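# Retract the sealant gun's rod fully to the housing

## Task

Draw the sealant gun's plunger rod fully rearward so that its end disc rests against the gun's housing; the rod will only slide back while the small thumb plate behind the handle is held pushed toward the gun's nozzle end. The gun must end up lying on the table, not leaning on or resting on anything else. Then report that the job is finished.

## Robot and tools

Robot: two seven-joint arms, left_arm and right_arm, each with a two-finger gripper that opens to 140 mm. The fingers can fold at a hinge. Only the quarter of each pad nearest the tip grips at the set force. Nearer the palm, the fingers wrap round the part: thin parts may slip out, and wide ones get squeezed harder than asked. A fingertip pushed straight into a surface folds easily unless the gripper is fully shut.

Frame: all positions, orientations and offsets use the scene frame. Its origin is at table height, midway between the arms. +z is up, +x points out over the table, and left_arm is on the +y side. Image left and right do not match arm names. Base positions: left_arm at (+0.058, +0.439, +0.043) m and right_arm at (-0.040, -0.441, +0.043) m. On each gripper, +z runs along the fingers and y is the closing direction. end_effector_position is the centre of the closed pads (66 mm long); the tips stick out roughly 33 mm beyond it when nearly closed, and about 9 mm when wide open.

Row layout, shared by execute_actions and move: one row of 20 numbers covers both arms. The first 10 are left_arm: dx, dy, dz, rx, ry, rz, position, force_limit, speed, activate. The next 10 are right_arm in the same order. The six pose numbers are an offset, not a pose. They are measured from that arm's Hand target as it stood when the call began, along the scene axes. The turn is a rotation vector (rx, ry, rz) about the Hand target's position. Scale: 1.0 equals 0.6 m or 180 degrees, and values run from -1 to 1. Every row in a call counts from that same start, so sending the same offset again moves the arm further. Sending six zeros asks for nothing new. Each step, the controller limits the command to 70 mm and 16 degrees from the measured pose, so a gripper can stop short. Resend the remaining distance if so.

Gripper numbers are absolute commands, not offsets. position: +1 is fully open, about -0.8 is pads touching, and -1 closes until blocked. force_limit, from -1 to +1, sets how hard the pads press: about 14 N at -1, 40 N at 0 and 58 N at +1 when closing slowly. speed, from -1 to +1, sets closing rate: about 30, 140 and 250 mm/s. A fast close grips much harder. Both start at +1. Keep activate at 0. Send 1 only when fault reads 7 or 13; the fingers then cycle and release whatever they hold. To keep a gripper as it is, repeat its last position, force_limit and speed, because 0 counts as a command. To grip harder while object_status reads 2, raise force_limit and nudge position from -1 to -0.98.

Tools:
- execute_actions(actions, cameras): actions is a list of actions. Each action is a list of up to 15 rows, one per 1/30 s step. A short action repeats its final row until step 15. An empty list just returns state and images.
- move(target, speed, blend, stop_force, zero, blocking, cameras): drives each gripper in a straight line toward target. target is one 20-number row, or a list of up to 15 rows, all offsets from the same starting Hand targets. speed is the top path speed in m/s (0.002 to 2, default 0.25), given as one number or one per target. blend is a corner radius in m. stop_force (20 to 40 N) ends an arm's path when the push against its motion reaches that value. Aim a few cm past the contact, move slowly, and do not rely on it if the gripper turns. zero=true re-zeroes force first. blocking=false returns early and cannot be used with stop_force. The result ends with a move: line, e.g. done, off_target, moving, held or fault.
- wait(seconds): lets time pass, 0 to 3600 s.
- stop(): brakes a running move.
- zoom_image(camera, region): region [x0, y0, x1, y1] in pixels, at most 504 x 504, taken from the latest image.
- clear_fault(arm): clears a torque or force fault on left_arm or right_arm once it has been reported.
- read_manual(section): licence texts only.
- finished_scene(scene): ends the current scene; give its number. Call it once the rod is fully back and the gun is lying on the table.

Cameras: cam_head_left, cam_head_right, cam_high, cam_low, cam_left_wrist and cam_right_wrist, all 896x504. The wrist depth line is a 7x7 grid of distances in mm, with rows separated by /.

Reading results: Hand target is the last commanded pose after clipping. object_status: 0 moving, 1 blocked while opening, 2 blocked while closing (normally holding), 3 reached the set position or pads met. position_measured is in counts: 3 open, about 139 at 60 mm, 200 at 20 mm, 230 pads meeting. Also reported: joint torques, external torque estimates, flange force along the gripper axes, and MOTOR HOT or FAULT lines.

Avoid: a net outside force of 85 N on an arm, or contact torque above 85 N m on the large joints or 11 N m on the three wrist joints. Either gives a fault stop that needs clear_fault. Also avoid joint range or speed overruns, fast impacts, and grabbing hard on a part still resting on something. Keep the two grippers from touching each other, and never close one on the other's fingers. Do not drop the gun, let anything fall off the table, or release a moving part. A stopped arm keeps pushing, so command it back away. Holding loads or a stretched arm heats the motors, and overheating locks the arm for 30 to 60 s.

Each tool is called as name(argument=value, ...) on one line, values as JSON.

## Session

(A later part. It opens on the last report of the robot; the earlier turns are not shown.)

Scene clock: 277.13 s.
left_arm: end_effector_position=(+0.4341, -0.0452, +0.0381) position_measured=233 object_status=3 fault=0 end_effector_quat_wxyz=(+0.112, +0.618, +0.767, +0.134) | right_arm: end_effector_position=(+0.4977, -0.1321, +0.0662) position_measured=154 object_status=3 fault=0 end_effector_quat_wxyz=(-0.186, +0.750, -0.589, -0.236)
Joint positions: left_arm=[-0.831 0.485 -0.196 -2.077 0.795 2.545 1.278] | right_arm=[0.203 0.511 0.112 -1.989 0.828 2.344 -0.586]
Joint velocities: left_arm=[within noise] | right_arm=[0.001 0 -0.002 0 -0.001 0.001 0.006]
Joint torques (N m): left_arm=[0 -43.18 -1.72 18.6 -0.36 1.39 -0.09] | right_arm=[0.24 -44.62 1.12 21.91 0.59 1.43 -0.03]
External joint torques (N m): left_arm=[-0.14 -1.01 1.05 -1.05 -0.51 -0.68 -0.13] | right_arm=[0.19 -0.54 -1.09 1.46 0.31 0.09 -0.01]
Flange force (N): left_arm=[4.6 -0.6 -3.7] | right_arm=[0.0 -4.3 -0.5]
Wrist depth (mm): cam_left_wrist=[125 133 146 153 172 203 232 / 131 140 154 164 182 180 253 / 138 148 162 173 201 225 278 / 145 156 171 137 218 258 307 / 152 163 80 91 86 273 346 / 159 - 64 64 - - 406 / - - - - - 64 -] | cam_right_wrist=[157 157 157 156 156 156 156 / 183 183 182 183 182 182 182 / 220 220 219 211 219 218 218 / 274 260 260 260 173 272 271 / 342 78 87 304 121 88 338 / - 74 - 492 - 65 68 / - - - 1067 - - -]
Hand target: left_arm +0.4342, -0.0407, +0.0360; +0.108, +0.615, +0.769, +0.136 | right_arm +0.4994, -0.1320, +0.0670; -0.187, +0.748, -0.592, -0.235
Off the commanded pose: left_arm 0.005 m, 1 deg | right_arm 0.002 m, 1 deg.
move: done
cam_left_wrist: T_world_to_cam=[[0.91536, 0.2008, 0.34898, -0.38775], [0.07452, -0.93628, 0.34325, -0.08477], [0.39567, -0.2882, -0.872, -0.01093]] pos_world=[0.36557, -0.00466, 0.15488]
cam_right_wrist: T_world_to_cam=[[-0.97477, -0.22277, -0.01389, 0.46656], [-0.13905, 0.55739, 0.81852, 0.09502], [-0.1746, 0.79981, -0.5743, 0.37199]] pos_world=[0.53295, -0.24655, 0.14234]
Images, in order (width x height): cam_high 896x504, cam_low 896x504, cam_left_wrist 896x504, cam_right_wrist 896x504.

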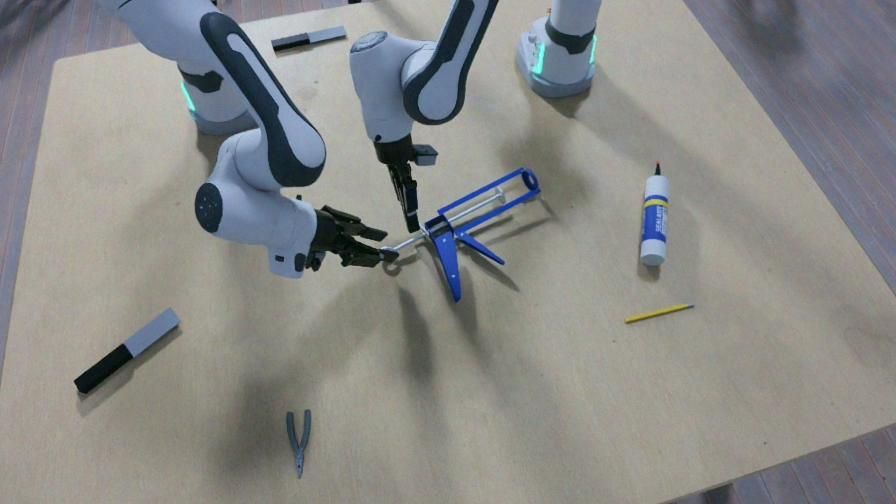

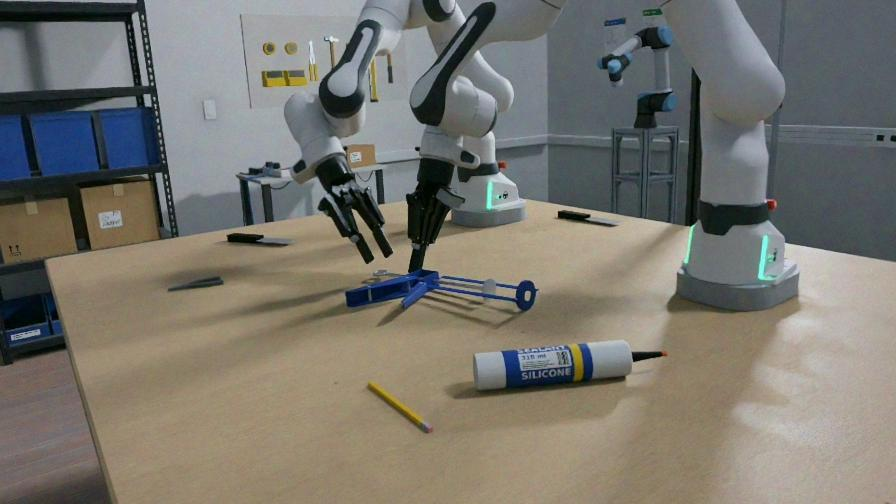

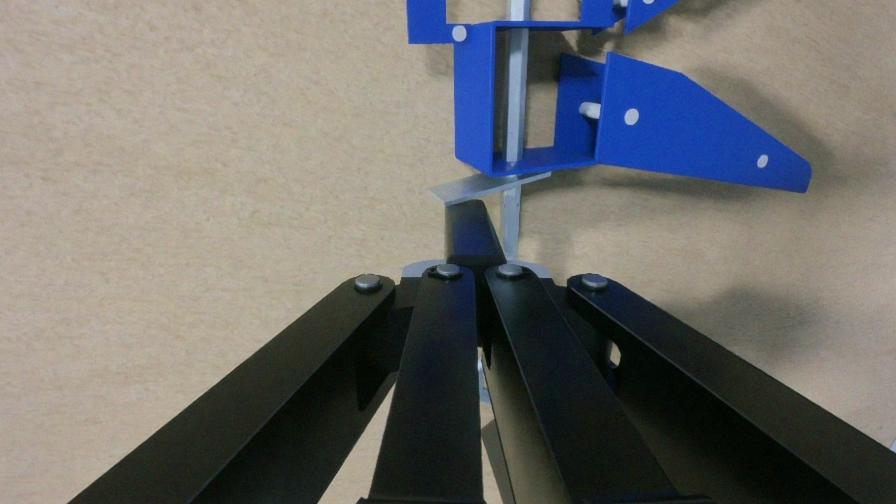

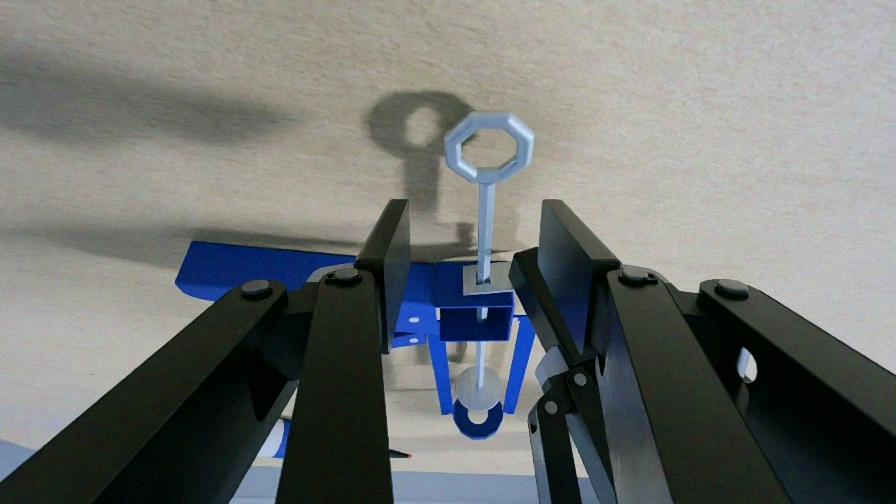

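move(target=[[0,0,0,0,0,0,-1,-1,0,0,-0.019,0.0262,0,0,0,0,-0.2,-1,0,0],[0,0,0,0,0,0,-1,-1,0,0,-0.019,0.0262,-0.0667,0,0,0,-0.2,-1,0,0],[0,0,0,0,0,0,-1,-1,0,0,-0.019,0.0262,-0.0667,0,0,0,-1,0,-1,0]], speed=0.08, blend=[0.005,0,0], cameras=["cam_high","cam_right_wrist","cam_low"])

zoom_image(camera="cam_high", region=[320, 130, 560, 320])

Scene clock: 290.50 s.
left_arm: end_effector_position=(+0.4346, -0.0448, +0.0381) position_measured=233 object_status=3 fault=0 end_effector_quat_wxyz=(+0.112, +0.617, +0.767, +0.134) | right_arm: end_effector_position=(+0.4832, -0.1090, +0.0295) position_measured=222 object_status=0 fault=0 end_effector_quat_wxyz=(-0.186, +0.749, -0.588, -0.241)
Joint positions: left_arm=[-0.831 0.485 -0.195 -2.077 0.795 2.545 1.278] | right_arm=[0.221 0.582 0.148 -1.99 0.878 2.418 -0.623]
Joint torques (N m): left_arm=[-0.11 -43.17 -2.05 18.07 -0.43 1.27 -0.01] | right_arm=[-2.54 -43.53 -1.02 20.05 -0.07 2.68 -0.22]
External joint torques (N m): left_arm=[-0.01 -0.97 0.94 -1.59 -0.59 -0.83 -0.04] | right_arm=[-2.34 1.3 -3.81 0.6 -0.17 1.39 -0.2]
Flange force (N): left_arm=[6.1 -0.6 -4.7] | right_arm=[5.6 -4.7 1.4]
Wrist depth (mm): cam_left_wrist=[125 133 146 158 175 203 232 / 131 140 154 166 183 183 253 / 137 147 162 174 201 202 278 / 145 156 171 137 218 260 307 / 152 163 80 91 87 273 343 / 159 - 64 64 - - 406 / - - - - - 64 -] | cam_right_wrist=[117 121 121 117 117 118 118 / 137 137 137 132 137 138 138 / 171 165 164 157 165 165 165 / 205 205 196 136 196 207 207 / 274 211 87 87 90 244 277 / 372 - - - - 69 379 / - - - - - - -]
Hand target: left_arm +0.4342, -0.0407, +0.0360; +0.108, +0.615, +0.769, +0.136 | right_arm +0.4880, -0.1163, +0.0270; -0.187, +0.748, -0.592, -0.235
Off the commanded pose: left_arm 0.005 m, 1 deg | right_arm 0.009 m, 1 deg.
move: off_target (right_arm)
cam_right_wrist: T_world_to_cam=[[-0.97451, -0.22417, -0.00839, 0.4566], [-0.13409, 0.5521, 0.82292, 0.10708], [-0.17984, 0.80307, -0.56809, 0.33256]] pos_world=[0.51913, -0.22383, 0.10464]
Images, in order (width x height): cam_high 896x504, cam_low 896x504, cam_right_wrist 896x504.

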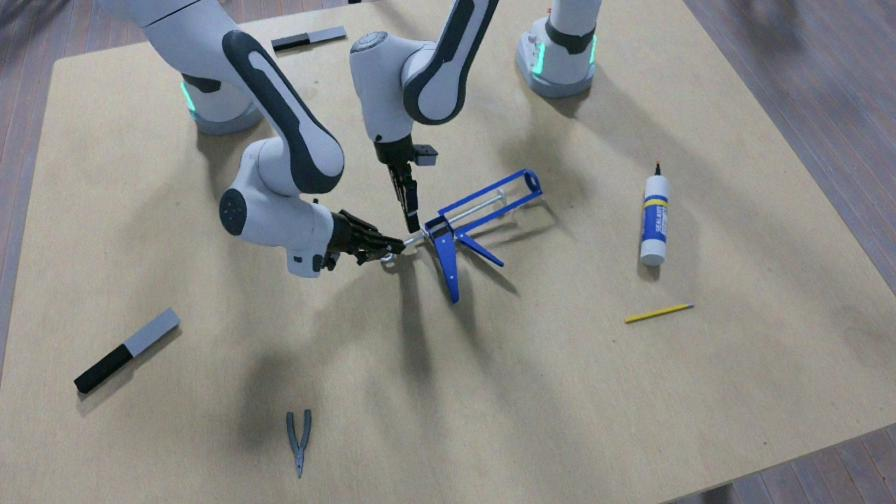

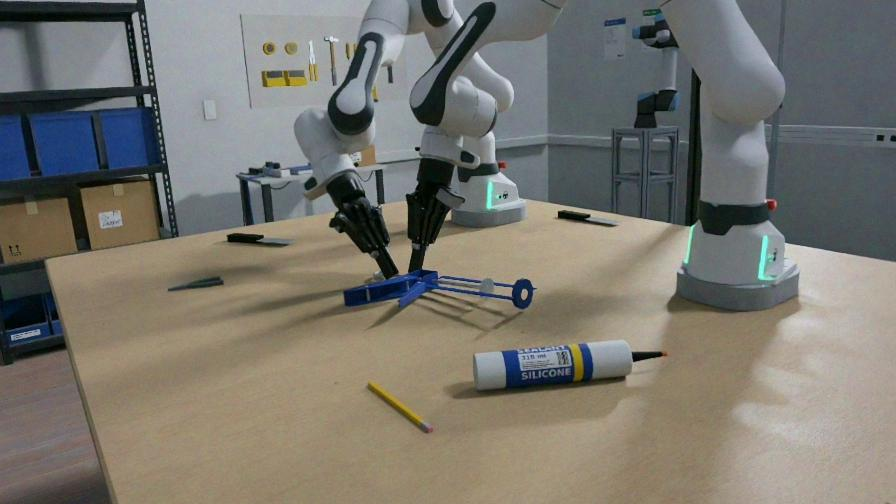

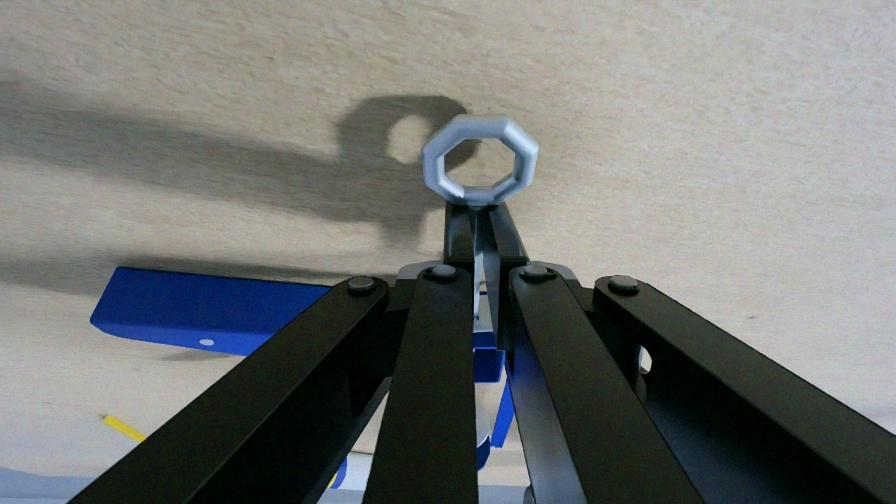

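Scaled by 2.100 from the camera's image (finer frame: 1280x720).

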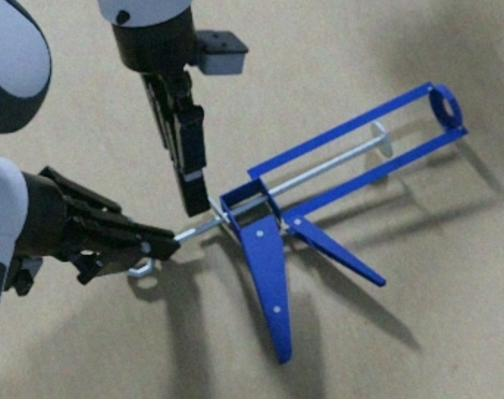

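move(target=[0,0,0,0,0,0,-1,-1,0,0,0.0224,-0.0975,0,0,0,0,-1,0,-1,0], speed=0.02, stop_force=40, cameras=["cam_high","cam_left_wrist","cam_right_wrist","cam_low"])

zoom_image(camera="cam_left_wrist", region=[380, 0, 632, 260])

Scene clock: 299.97 s.
left_arm: end_effector_position=(+0.4321, -0.0681, +0.0498) position_measured=233 object_status=3 fault=0 end_effector_quat_wxyz=(+0.131, +0.620, +0.765, +0.116) | right_arm: end_effector_position=(+0.4815, -0.1464, +0.0306) position_measured=222 object_status=2 fault=0 end_effector_quat_wxyz=(-0.183, +0.751, -0.579, -0.258)
Joint positions: left_arm=[-0.853 0.477 -0.185 -2.065 0.785 2.581 1.278] | right_arm=[0.226 0.573 0.056 -1.991 0.893 2.311 -0.696]
Joint torques (N m): left_arm=[3.11 -39.65 2.98 10.95 -1.08 -3.69 0.32] | right_arm=[-10.51 -45.38 -12.41 20.75 -1.98 5.14 -0.41]
External joint torques (N m): left_arm=[2.95 2.69 5.57 -9.05 -1.19 -5.88 0.29] | right_arm=[-10.21 -0.55 -13.54 1.39 -2.29 4.04 -0.39]
Flange force (N): left_arm=[19.2 -0.5 -7.8] | right_arm=[15.6 -4.1 -11.5]
Wrist depth (mm): cam_left_wrist=[- 141 153 150 176 212 242 / 139 148 163 173 190 230 267 / 146 158 173 182 201 213 297 / 155 167 184 137 235 278 336 / 165 176 80 91 86 297 386 / 174 - 64 64 - - 459 / - - - - - 64 -] | cam_right_wrist=[115 119 120 117 118 119 119 / 135 135 136 133 139 140 141 / 169 164 166 157 168 170 170 / 204 207 198 137 201 216 219 / 274 211 87 87 90 258 302 / 384 - - - - 69 437 / - - - - - - -]
Hand target: left_arm +0.4342, -0.0407, +0.0360; +0.108, +0.615, +0.769, +0.136 | right_arm +0.5014, -0.1748, +0.0270; -0.187, +0.748, -0.592, -0.235
Off the commanded pose: left_arm 0.031 m, 4 deg | right_arm 0.035 m, 3 deg.
move: off_target (right_arm)
cam_left_wrist: T_world_to_cam=[[0.91587, 0.20336, 0.34615, -0.38524], [0.05683, -0.91921, 0.38965, -0.10354], [0.39742, -0.3372, -0.85344, -0.01155]] pos_world=[0.36331, -0.02073, 0.16384]
cam_right_wrist: T_world_to_cam=[[-0.96892, -0.24708, 0.01234, 0.4398], [-0.12554, 0.53407, 0.83607, 0.11954], [-0.21317, 0.80853, -0.54849, 0.37912]] pos_world=[0.52195, -0.26171, 0.10257]
Images, in order (width x height): cam_high 896x504, cam_low 896x504, cam_left_wrist 896x504, cam_right_wrist 896x504.

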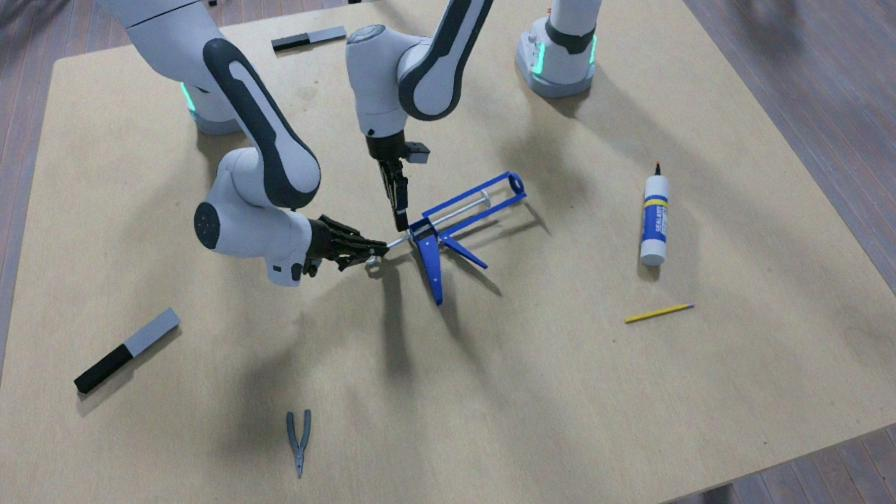

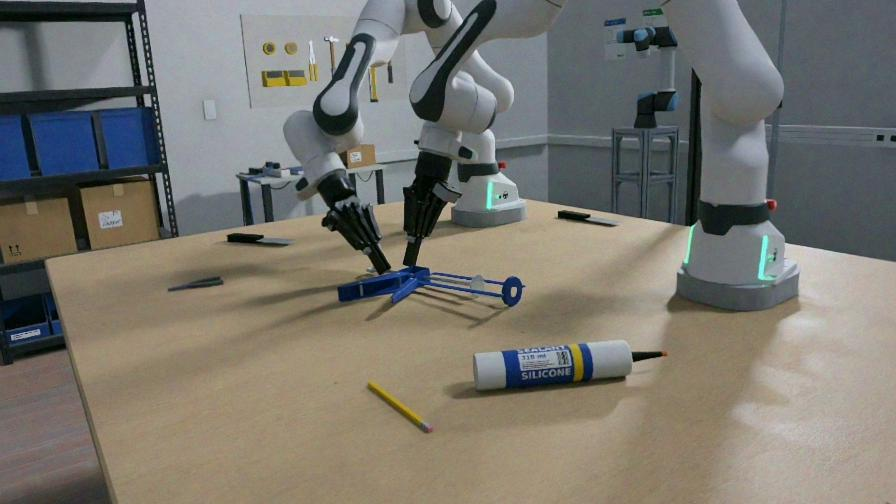

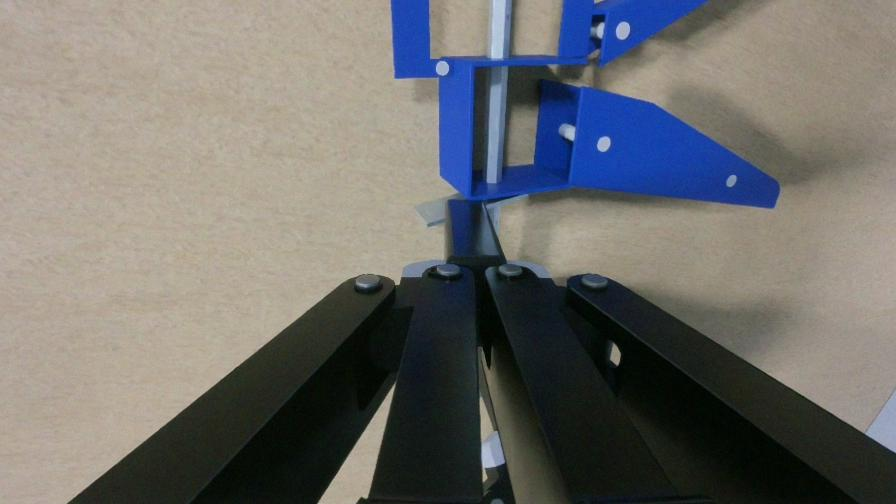

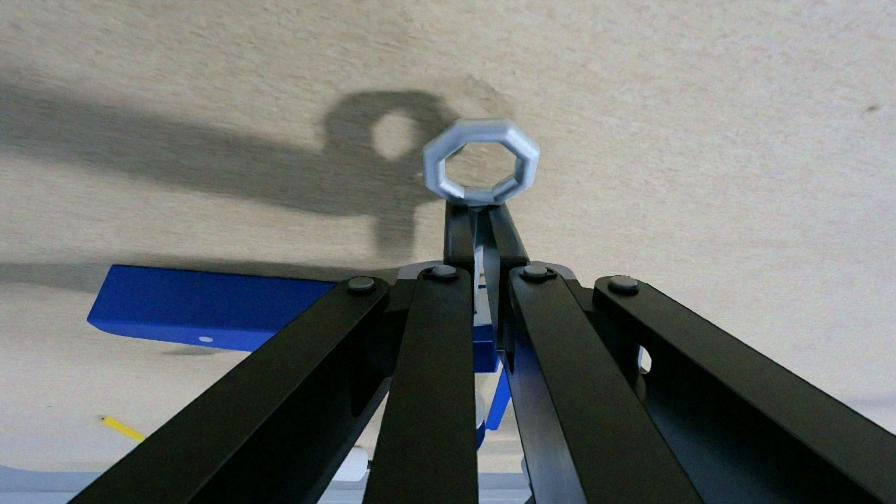

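Scaled by 1.938 from the camera's image (finer frame: 1280x720).

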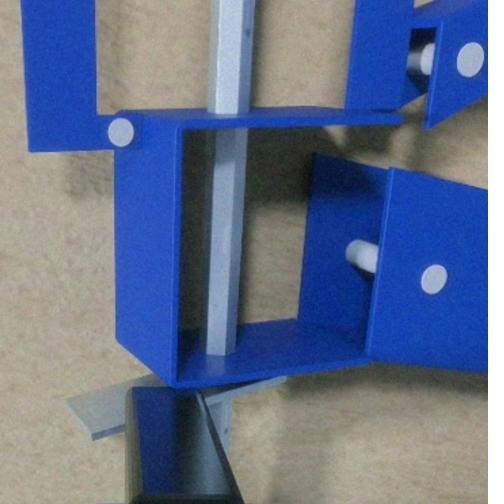

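move(target=[[0,-0.068,0.025,0,0,0,-1,-1,0,0,-0.024,0.0413,0,0,0,0,-1,0,-1,0]], speed=0.06, cameras=["cam_high","cam_left_wrist","cam_right_wrist","cam_low"])

zoom_image(camera="cam_left_wrist", region=[380, 0, 632, 260])

Scene clock: 312.37 s.
left_arm: end_effector_position=(+0.4344, -0.0819, +0.0515) position_measured=233 object_status=3 fault=0 end_effector_quat_wxyz=(+0.110, +0.613, +0.771, +0.136) | right_arm: end_effector_position=(+0.4854, -0.1478, +0.0299) position_measured=222 object_status=2 fault=0 end_effector_quat_wxyz=(-0.187, +0.749, -0.589, -0.239)
Joint positions: left_arm=[-0.87 0.532 -0.209 -1.953 0.733 2.457 1.307] | right_arm=[0.249 0.555 0.045 -2.018 0.917 2.362 -0.698]
Joint velocities: left_arm=[-0.002 0 0 0 0 -0.005 0.005] | right_arm=[within noise]
Joint torques (N m): left_arm=[-0.45 -45.42 -3.59 20.98 -0.16 1.8 0.43] | right_arm=[0.05 -42.46 -0.02 19.33 0.64 2.56 -0.04]
External joint torques (N m): left_arm=[-0.4 -1.11 -0.26 0.42 -0.48 -0.29 0.4] | right_arm=[0.22 1.97 -0.98 -0.03 0.42 1.35 -0.02]
Flange force (N): left_arm=[-0.5 1.1 -3.5] | right_arm=[2.3 -2.3 5.7]
Wrist depth (mm): cam_left_wrist=[136 146 159 160 184 220 250 / 142 152 166 176 195 230 275 / 149 160 175 188 217 222 299 / 155 168 186 137 235 278 331 / 164 176 80 91 85 295 371 / 172 - 64 64 - - 431 / - - - - - 64 -] | cam_right_wrist=[118 121 117 118 118 118 118 / 138 138 137 133 137 138 138 / 171 166 165 159 165 165 165 / 207 207 197 136 196 207 206 / 275 212 87 87 90 241 275 / 379 - - - - 69 376 / - - - - - - -]
Hand target: left_arm +0.4342, -0.0815, +0.0510; +0.108, +0.615, +0.769, +0.136 | right_arm +0.4870, -0.1500, +0.0270; -0.187, +0.748, -0.592, -0.235
Off the commanded pose: left_arm 0.001 m, 0 deg | right_arm 0.004 m, 1 deg.
move: off_target (right_arm)
cam_left_wrist: T_world_to_cam=[[0.9127, 0.21111, 0.34987, -0.3833], [0.08616, -0.93638, 0.34025, -0.12865], [0.39944, -0.2804, -0.87282, -0.01088]] pos_world=[0.36527, -0.0426, 0.16839]
cam_right_wrist: T_world_to_cam=[[-0.97504, -0.22177, -0.01088, 0.45073], [-0.13507, 0.55354, 0.8218, 0.12924], [-0.17623, 0.80275, -0.56967, 0.36257]] pos_world=[0.52083, -0.26263, 0.10524]
Images, in order (width x height): cam_high 896x504, cam_low 896x504, cam_left_wrist 896x504, cam_right_wrist 896x504.

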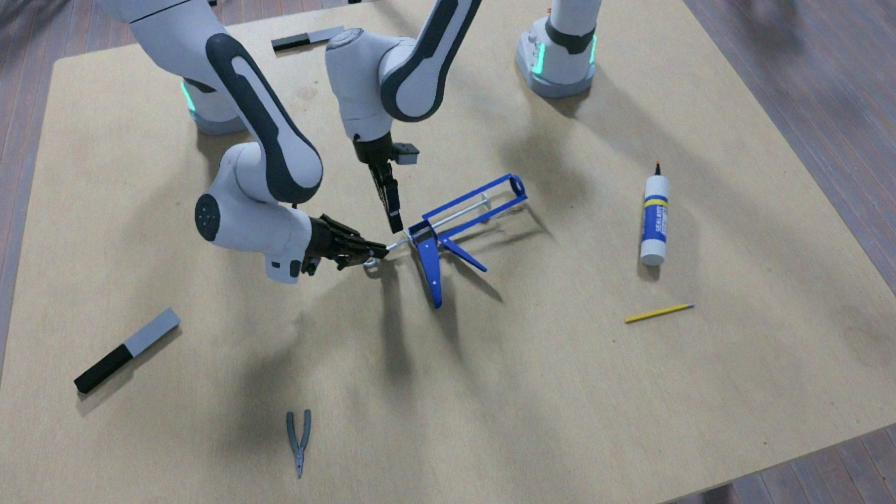

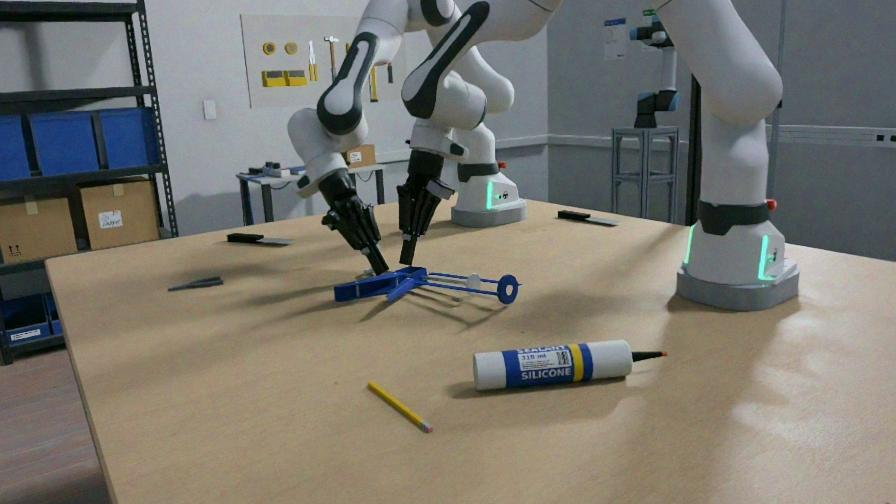

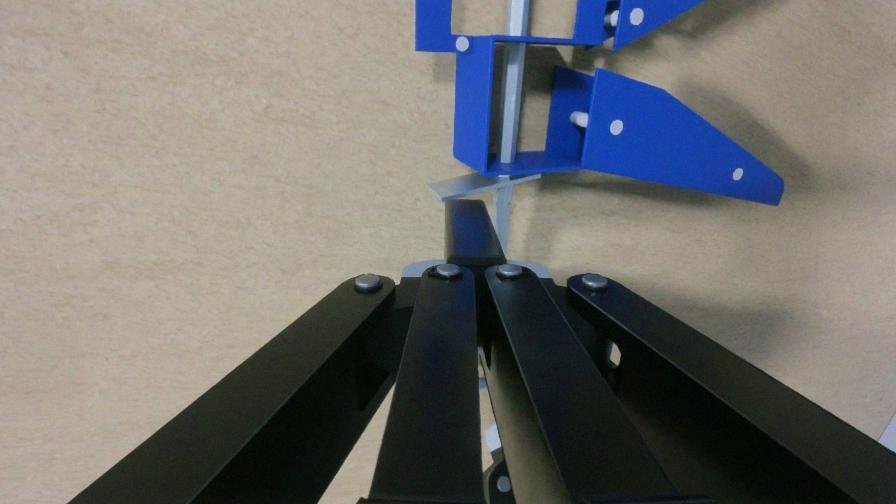

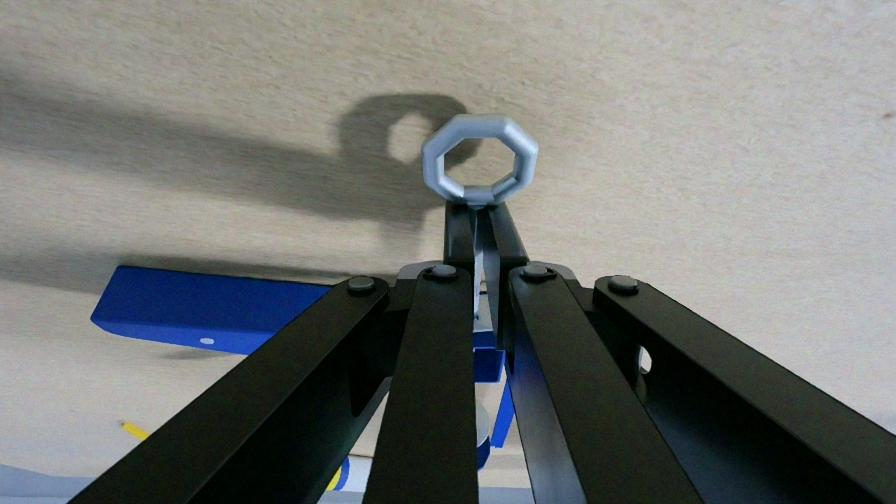

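Scaled by 1.938 from the camera's image (finer frame: 1280x720).

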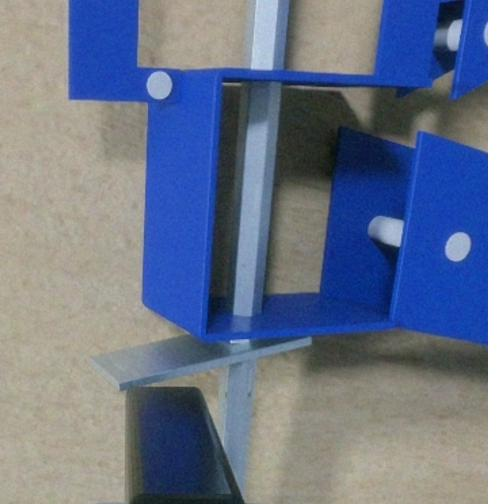

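move(target=[[0.0027,-0.0117,0,0,0,0,-1,-1,0,0,0,0,0,0,0,0,-1,0,-1,0],[0.0027,-0.0117,-0.0483,0,0,0,-1,-1,0,0,0,0,0,0,0,0,-1,0,-1,0]], speed=0.06, cameras=["cam_left_wrist","cam_low"])

zoom_image(camera="cam_left_wrist", region=[380, 0, 632, 260])

move(target=[-0.0131,0.0569,-0.008,0,0,0,-1,-1,0,0,0,0,0,0,0,0,-1,0,-1,0], speed=0.025, stop_force=20, cameras=["cam_left_wrist","cam_high","cam_low"])

zoom_image(camera="cam_left_wrist", region=[380, 0, 632, 260])

Scene clock: 335.23 s.
left_arm: end_effector_position=(+0.4359, -0.0871, +0.0239) position_measured=233 object_status=3 fault=0 end_effector_quat_wxyz=(+0.106, +0.617, +0.768, +0.138) | right_arm: end_effector_position=(+0.4854, -0.1477, +0.0298) position_measured=222 object_status=2 fault=0 end_effector_quat_wxyz=(-0.187, +0.749, -0.589, -0.239)
Joint positions: left_arm=[-0.889 0.604 -0.191 -1.91 0.759 2.472 1.29] | right_arm=[0.249 0.555 0.045 -2.018 0.917 2.362 -0.698]
Joint velocities: left_arm=[-0.001 0 0 0 0 0 -0.006] | right_arm=[within noise]
Joint torques (N m): left_arm=[-0.68 -45.13 -2.25 20.36 0.71 3.05 -0.2] | right_arm=[0.02 -42.45 -0.01 19.38 0.7 2.53 -0.06]
External joint torques (N m): left_arm=[-0.87 0.91 0.99 0.06 0.43 1 -0.23] | right_arm=[-0.03 1.94 -1.14 0.06 0.49 1.34 -0.04]
Flange force (N): left_arm=[-0.1 -2.1 4.8] | right_arm=[2.7 -2.5 5.5]
Wrist depth (mm): cam_left_wrist=[115 123 134 144 153 187 213 / 121 128 142 153 173 159 233 / 126 136 150 161 173 186 248 / 132 142 157 137 201 238 281 / 140 149 80 91 85 250 314 / 146 - 63 64 - - 361 / - - - - - 64 -] | cam_right_wrist=[118 121 118 118 118 118 118 / 138 138 138 133 137 137 137 / 173 165 165 159 165 165 164 / 207 207 197 137 197 206 207 / 277 212 87 87 90 244 276 / 379 - - - - 69 375 / - - - - - - -]
Hand target: left_arm +0.4359, -0.0885, +0.0221; +0.108, +0.615, +0.769, +0.136 | right_arm +0.4870, -0.1500, +0.0270; -0.187, +0.748, -0.592, -0.235
Off the commanded pose: left_arm 0.002 m, 0 deg | right_arm 0.004 m, 1 deg.
move: done
cam_left_wrist: T_world_to_cam=[[0.91519, 0.20042, 0.34966, -0.37592], [0.07992, -0.9406, 0.32997, -0.12165], [0.39502, -0.27404, -0.87685, -0.03442]] pos_world=[0.36736, -0.04852, 0.1414]
Images, in order (width x height): cam_low 896x504, cam_left_wrist 896x504.

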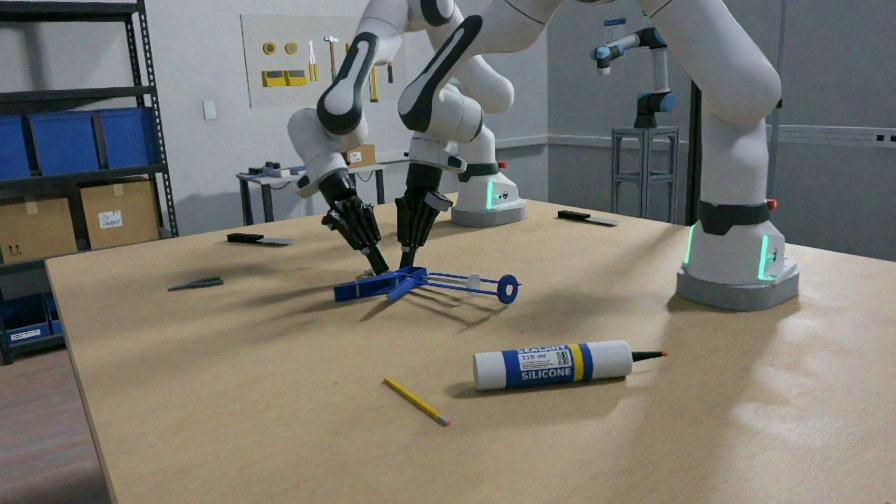

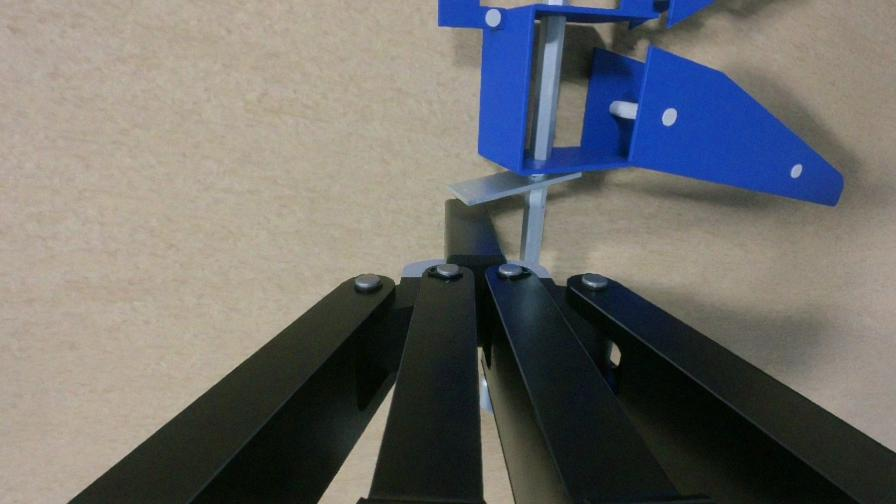

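Scaled by 1.938 from the camera's image (finer frame: 1280x720).

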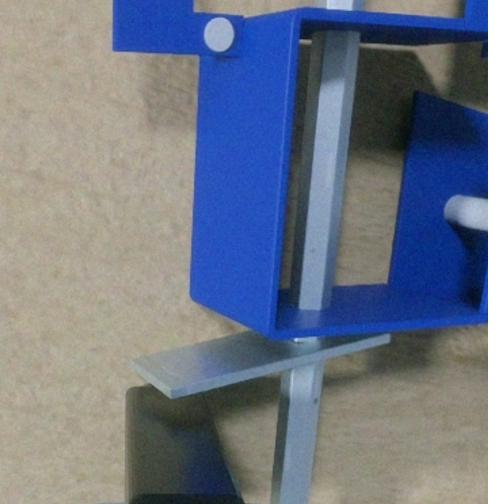

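Scene clock: 337.87 s.
left_arm: end_effector_position=(+0.4272, -0.0701, +0.0248) position_measured=233 object_status=3 fault=0 end_effector_quat_wxyz=(+0.120, +0.621, +0.764, +0.126) | right_arm: end_effector_position=(+0.4793, -0.1351, +0.0311) position_measured=222 object_status=2 fault=0 end_effector_quat_wxyz=(-0.187, +0.750, -0.585, -0.245)
Joint positions: left_arm=[-0.901 0.539 -0.15 -2.026 0.788 2.572 1.259] | right_arm=[0.275 0.555 0.039 -2.018 0.934 2.356 -0.698]
Joint velocities: left_arm=[-0.003 -0.002 0.004 -0.001 -0.002 0.001 0] | right_arm=[0.004 0 -0.005 -0.002 0.003 -0.003 0.001]
Joint torques (N m): left_arm=[0.63 -43.55 1.12 14.1 -0.64 -0.91 -0.16] | right_arm=[-5.98 -42.64 -6.8 19.28 -1.13 3.08 -0.43]
External joint torques (N m): left_arm=[0.71 0.18 3.68 -5.46 -0.75 -3.04 -0.2] | right_arm=[-5.97 1.78 -7.78 -0.06 -1.35 1.92 -0.41]
Flange force (N): left_arm=[15.6 -2.4 -6.7] | right_arm=[11.6 -4.6 -4.0]
Wrist depth (mm): cam_left_wrist=[115 121 133 141 152 185 210 / 120 128 141 154 172 161 231 / 126 137 149 162 183 182 247 / 133 143 158 136 204 239 283 / 141 151 80 91 86 253 321 / 147 - 64 64 - - 378 / - - - - - 64 -] | cam_right_wrist=[118 122 118 119 119 119 119 / 138 138 139 134 139 139 139 / 166 166 167 157 167 167 168 / 209 210 199 136 200 211 211 / 281 211 88 87 92 249 285 / 391 - - - - 69 392 / - - - - - - -]
Hand target: left_arm +0.4280, -0.0544, +0.0173; +0.108, +0.615, +0.769, +0.136 | right_arm +0.4870, -0.1500, +0.0270; -0.187, +0.748, -0.592, -0.235
Off the commanded pose: left_arm 0.017 m, 2 deg | right_arm 0.017 m, 1 deg.
move: off_target (left_arm)
cam_left_wrist: T_world_to_cam=[[0.91666, 0.19729, 0.34759, -0.37252], [0.0624, -0.92965, 0.36312, -0.09785], [0.39478, -0.31116, -0.86448, -0.0284]] pos_world=[0.35879, -0.02631, 0.14047]
Images, in order (width x height): cam_high 896x504, cam_low 896x504, cam_left_wrist 896x504.

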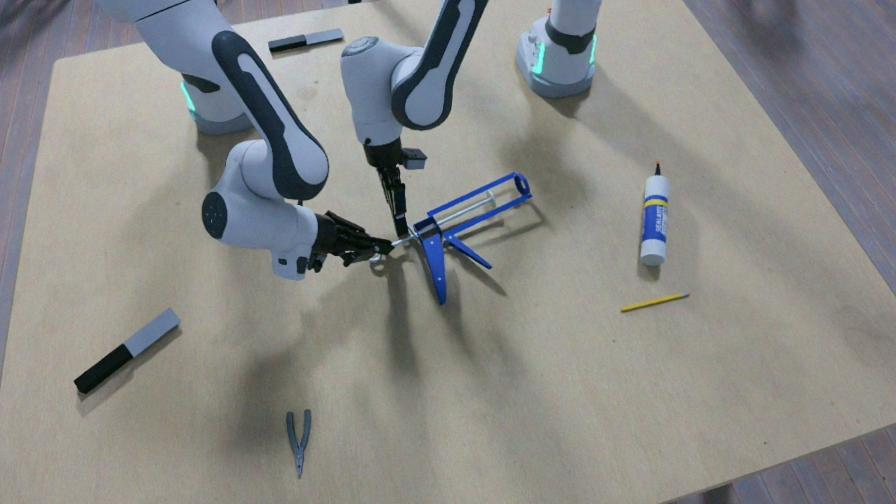

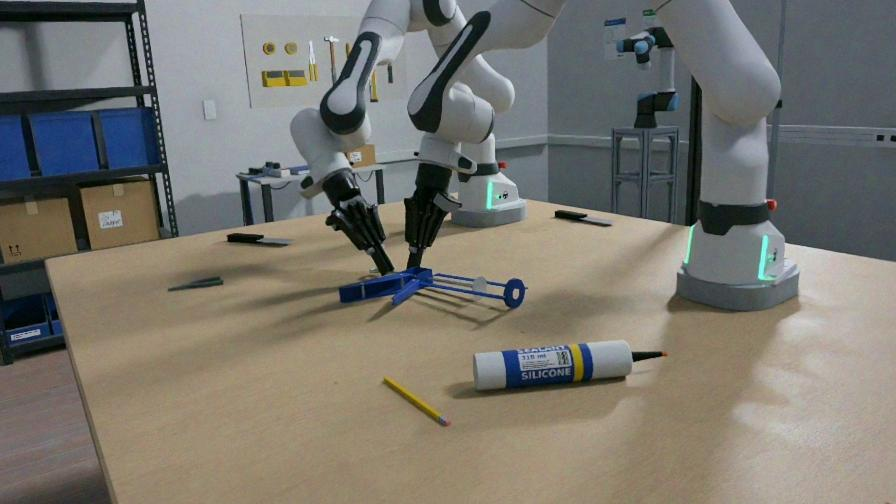

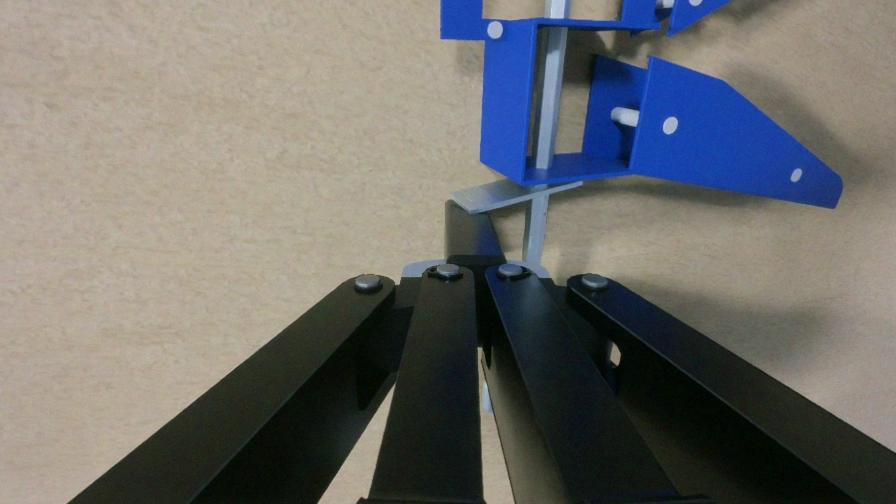

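Scaled by 1.938 from the camera's image (finer frame: 1280x720).

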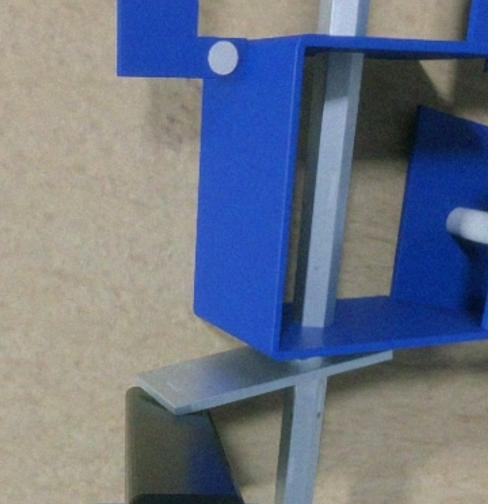

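move(target=[0,0,0,0,0,0,-1,-1,0,0,0.018,-0.078,0,0,0,0,-1,0,-1,0], speed=0.02, stop_force=35, cameras=["cam_high","cam_left_wrist","cam_low"])

zoom_image(camera="cam_left_wrist", region=[380, 0, 632, 260])

Scene clock: 344.83 s.
left_arm: end_effector_position=(+0.4251, -0.0786, +0.0284) position_measured=233 object_status=3 fault=0 end_effector_quat_wxyz=(+0.127, +0.620, +0.765, +0.118) | right_arm: end_effector_position=(+0.4841, -0.1742, +0.0307) position_measured=222 object_status=2 fault=0 end_effector_quat_wxyz=(-0.184, +0.748, -0.585, -0.253)
Joint positions: left_arm=[-0.921 0.536 -0.135 -2.024 0.775 2.59 1.259] | right_arm=[0.276 0.557 -0.047 -2.011 0.934 2.274 -0.746]
Joint velocities: left_arm=[within noise] | right_arm=[0.006 0.001 -0.007 -0.001 0.003 -0.003 -0.002]
Joint torques (N m): left_arm=[3.57 -42.57 2.56 11.85 -0.8 -2.76 0.25] | right_arm=[-8.5 -43.99 -11.11 20.8 -1.54 4.13 -0.75]
External joint torques (N m): left_arm=[3.27 1.28 4.52 -7.85 -0.89 -4.9 0.22] | right_arm=[-8.41 0.42 -10.63 1.51 -1.92 3.08 -0.74]
Flange force (N): left_arm=[19.6 0.9 -9.7] | right_arm=[14.7 -5.7 -8.6]
Wrist depth (mm): cam_left_wrist=[116 124 135 145 164 187 213 / 122 131 143 156 174 163 234 / 130 138 153 166 183 186 251 / 136 147 161 136 209 244 292 / 145 155 80 91 85 262 333 / 153 - 63 64 - - 397 / - - - - - 64 -] | cam_right_wrist=[116 120 120 118 118 119 119 / 135 136 137 133 138 140 140 / 163 164 166 157 167 169 170 / 205 207 199 137 201 215 216 / 276 235 87 87 90 255 296 / 385 - - - - 69 421 / - - - - - - -]
Hand target: left_arm +0.4280, -0.0544, +0.0173; +0.108, +0.615, +0.769, +0.136 | right_arm +0.4978, -0.1968, +0.0270; -0.187, +0.748, -0.592, -0.235
Off the commanded pose: left_arm 0.027 m, 3 deg | right_arm 0.027 m, 2 deg.
move: off_target (right_arm)
cam_left_wrist: T_world_to_cam=[[0.91667, 0.20246, 0.34457, -0.36961], [0.06032, -0.92239, 0.38151, -0.10597], [0.39507, -0.32894, -0.85774, -0.02883]] pos_world=[0.35659, -0.0324, 0.14306]
Images, in order (width x height): cam_high 896x504, cam_low 896x504, cam_left_wrist 896x504.

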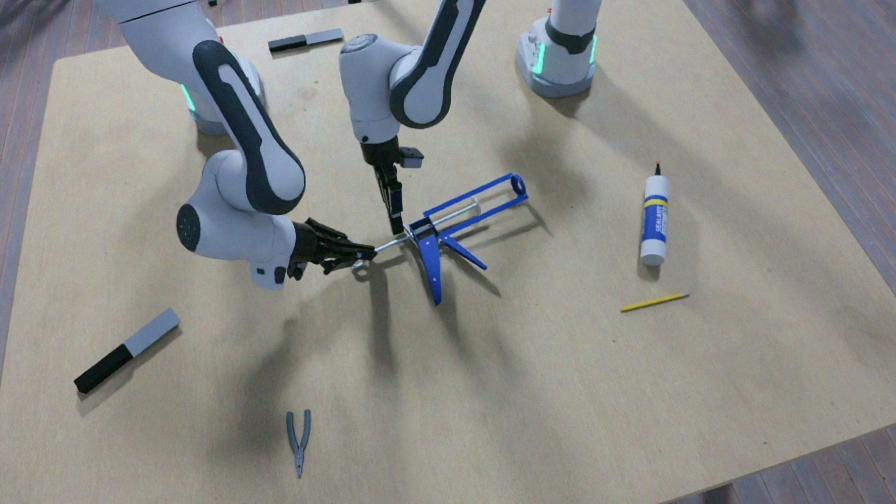

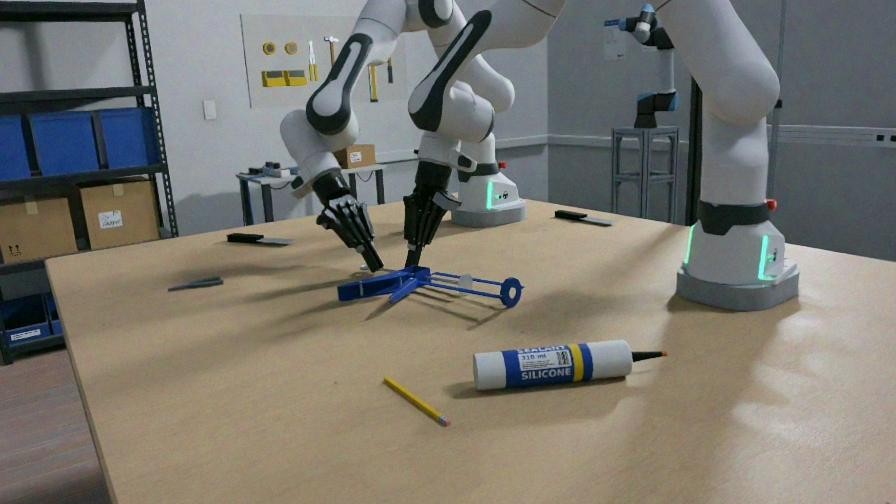

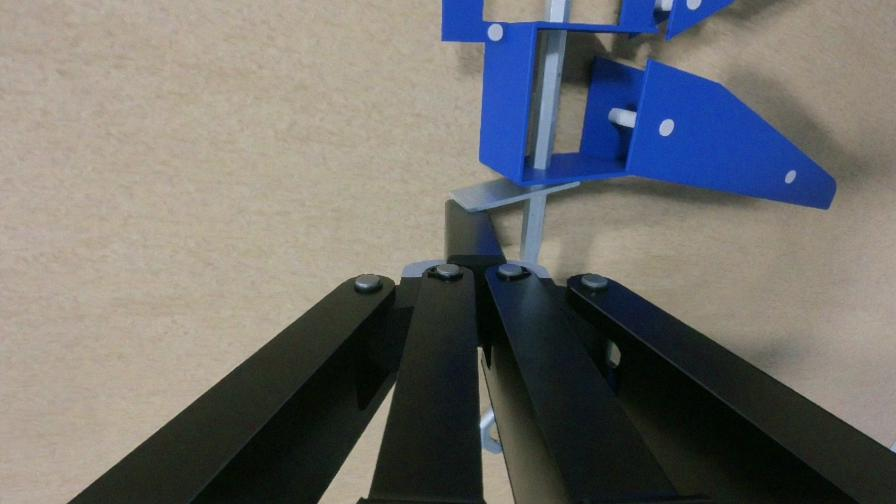

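Scaled by 1.938 from the camera's image (finer frame: 1280x720).

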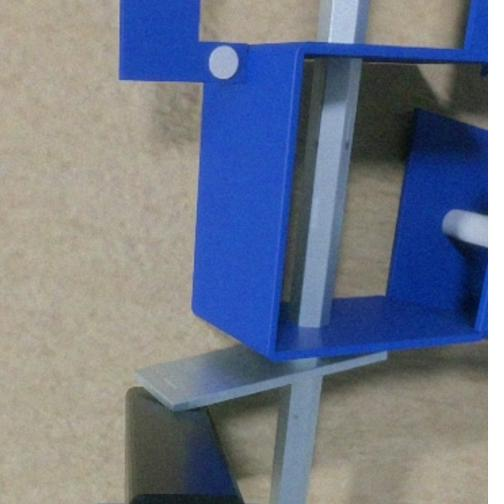

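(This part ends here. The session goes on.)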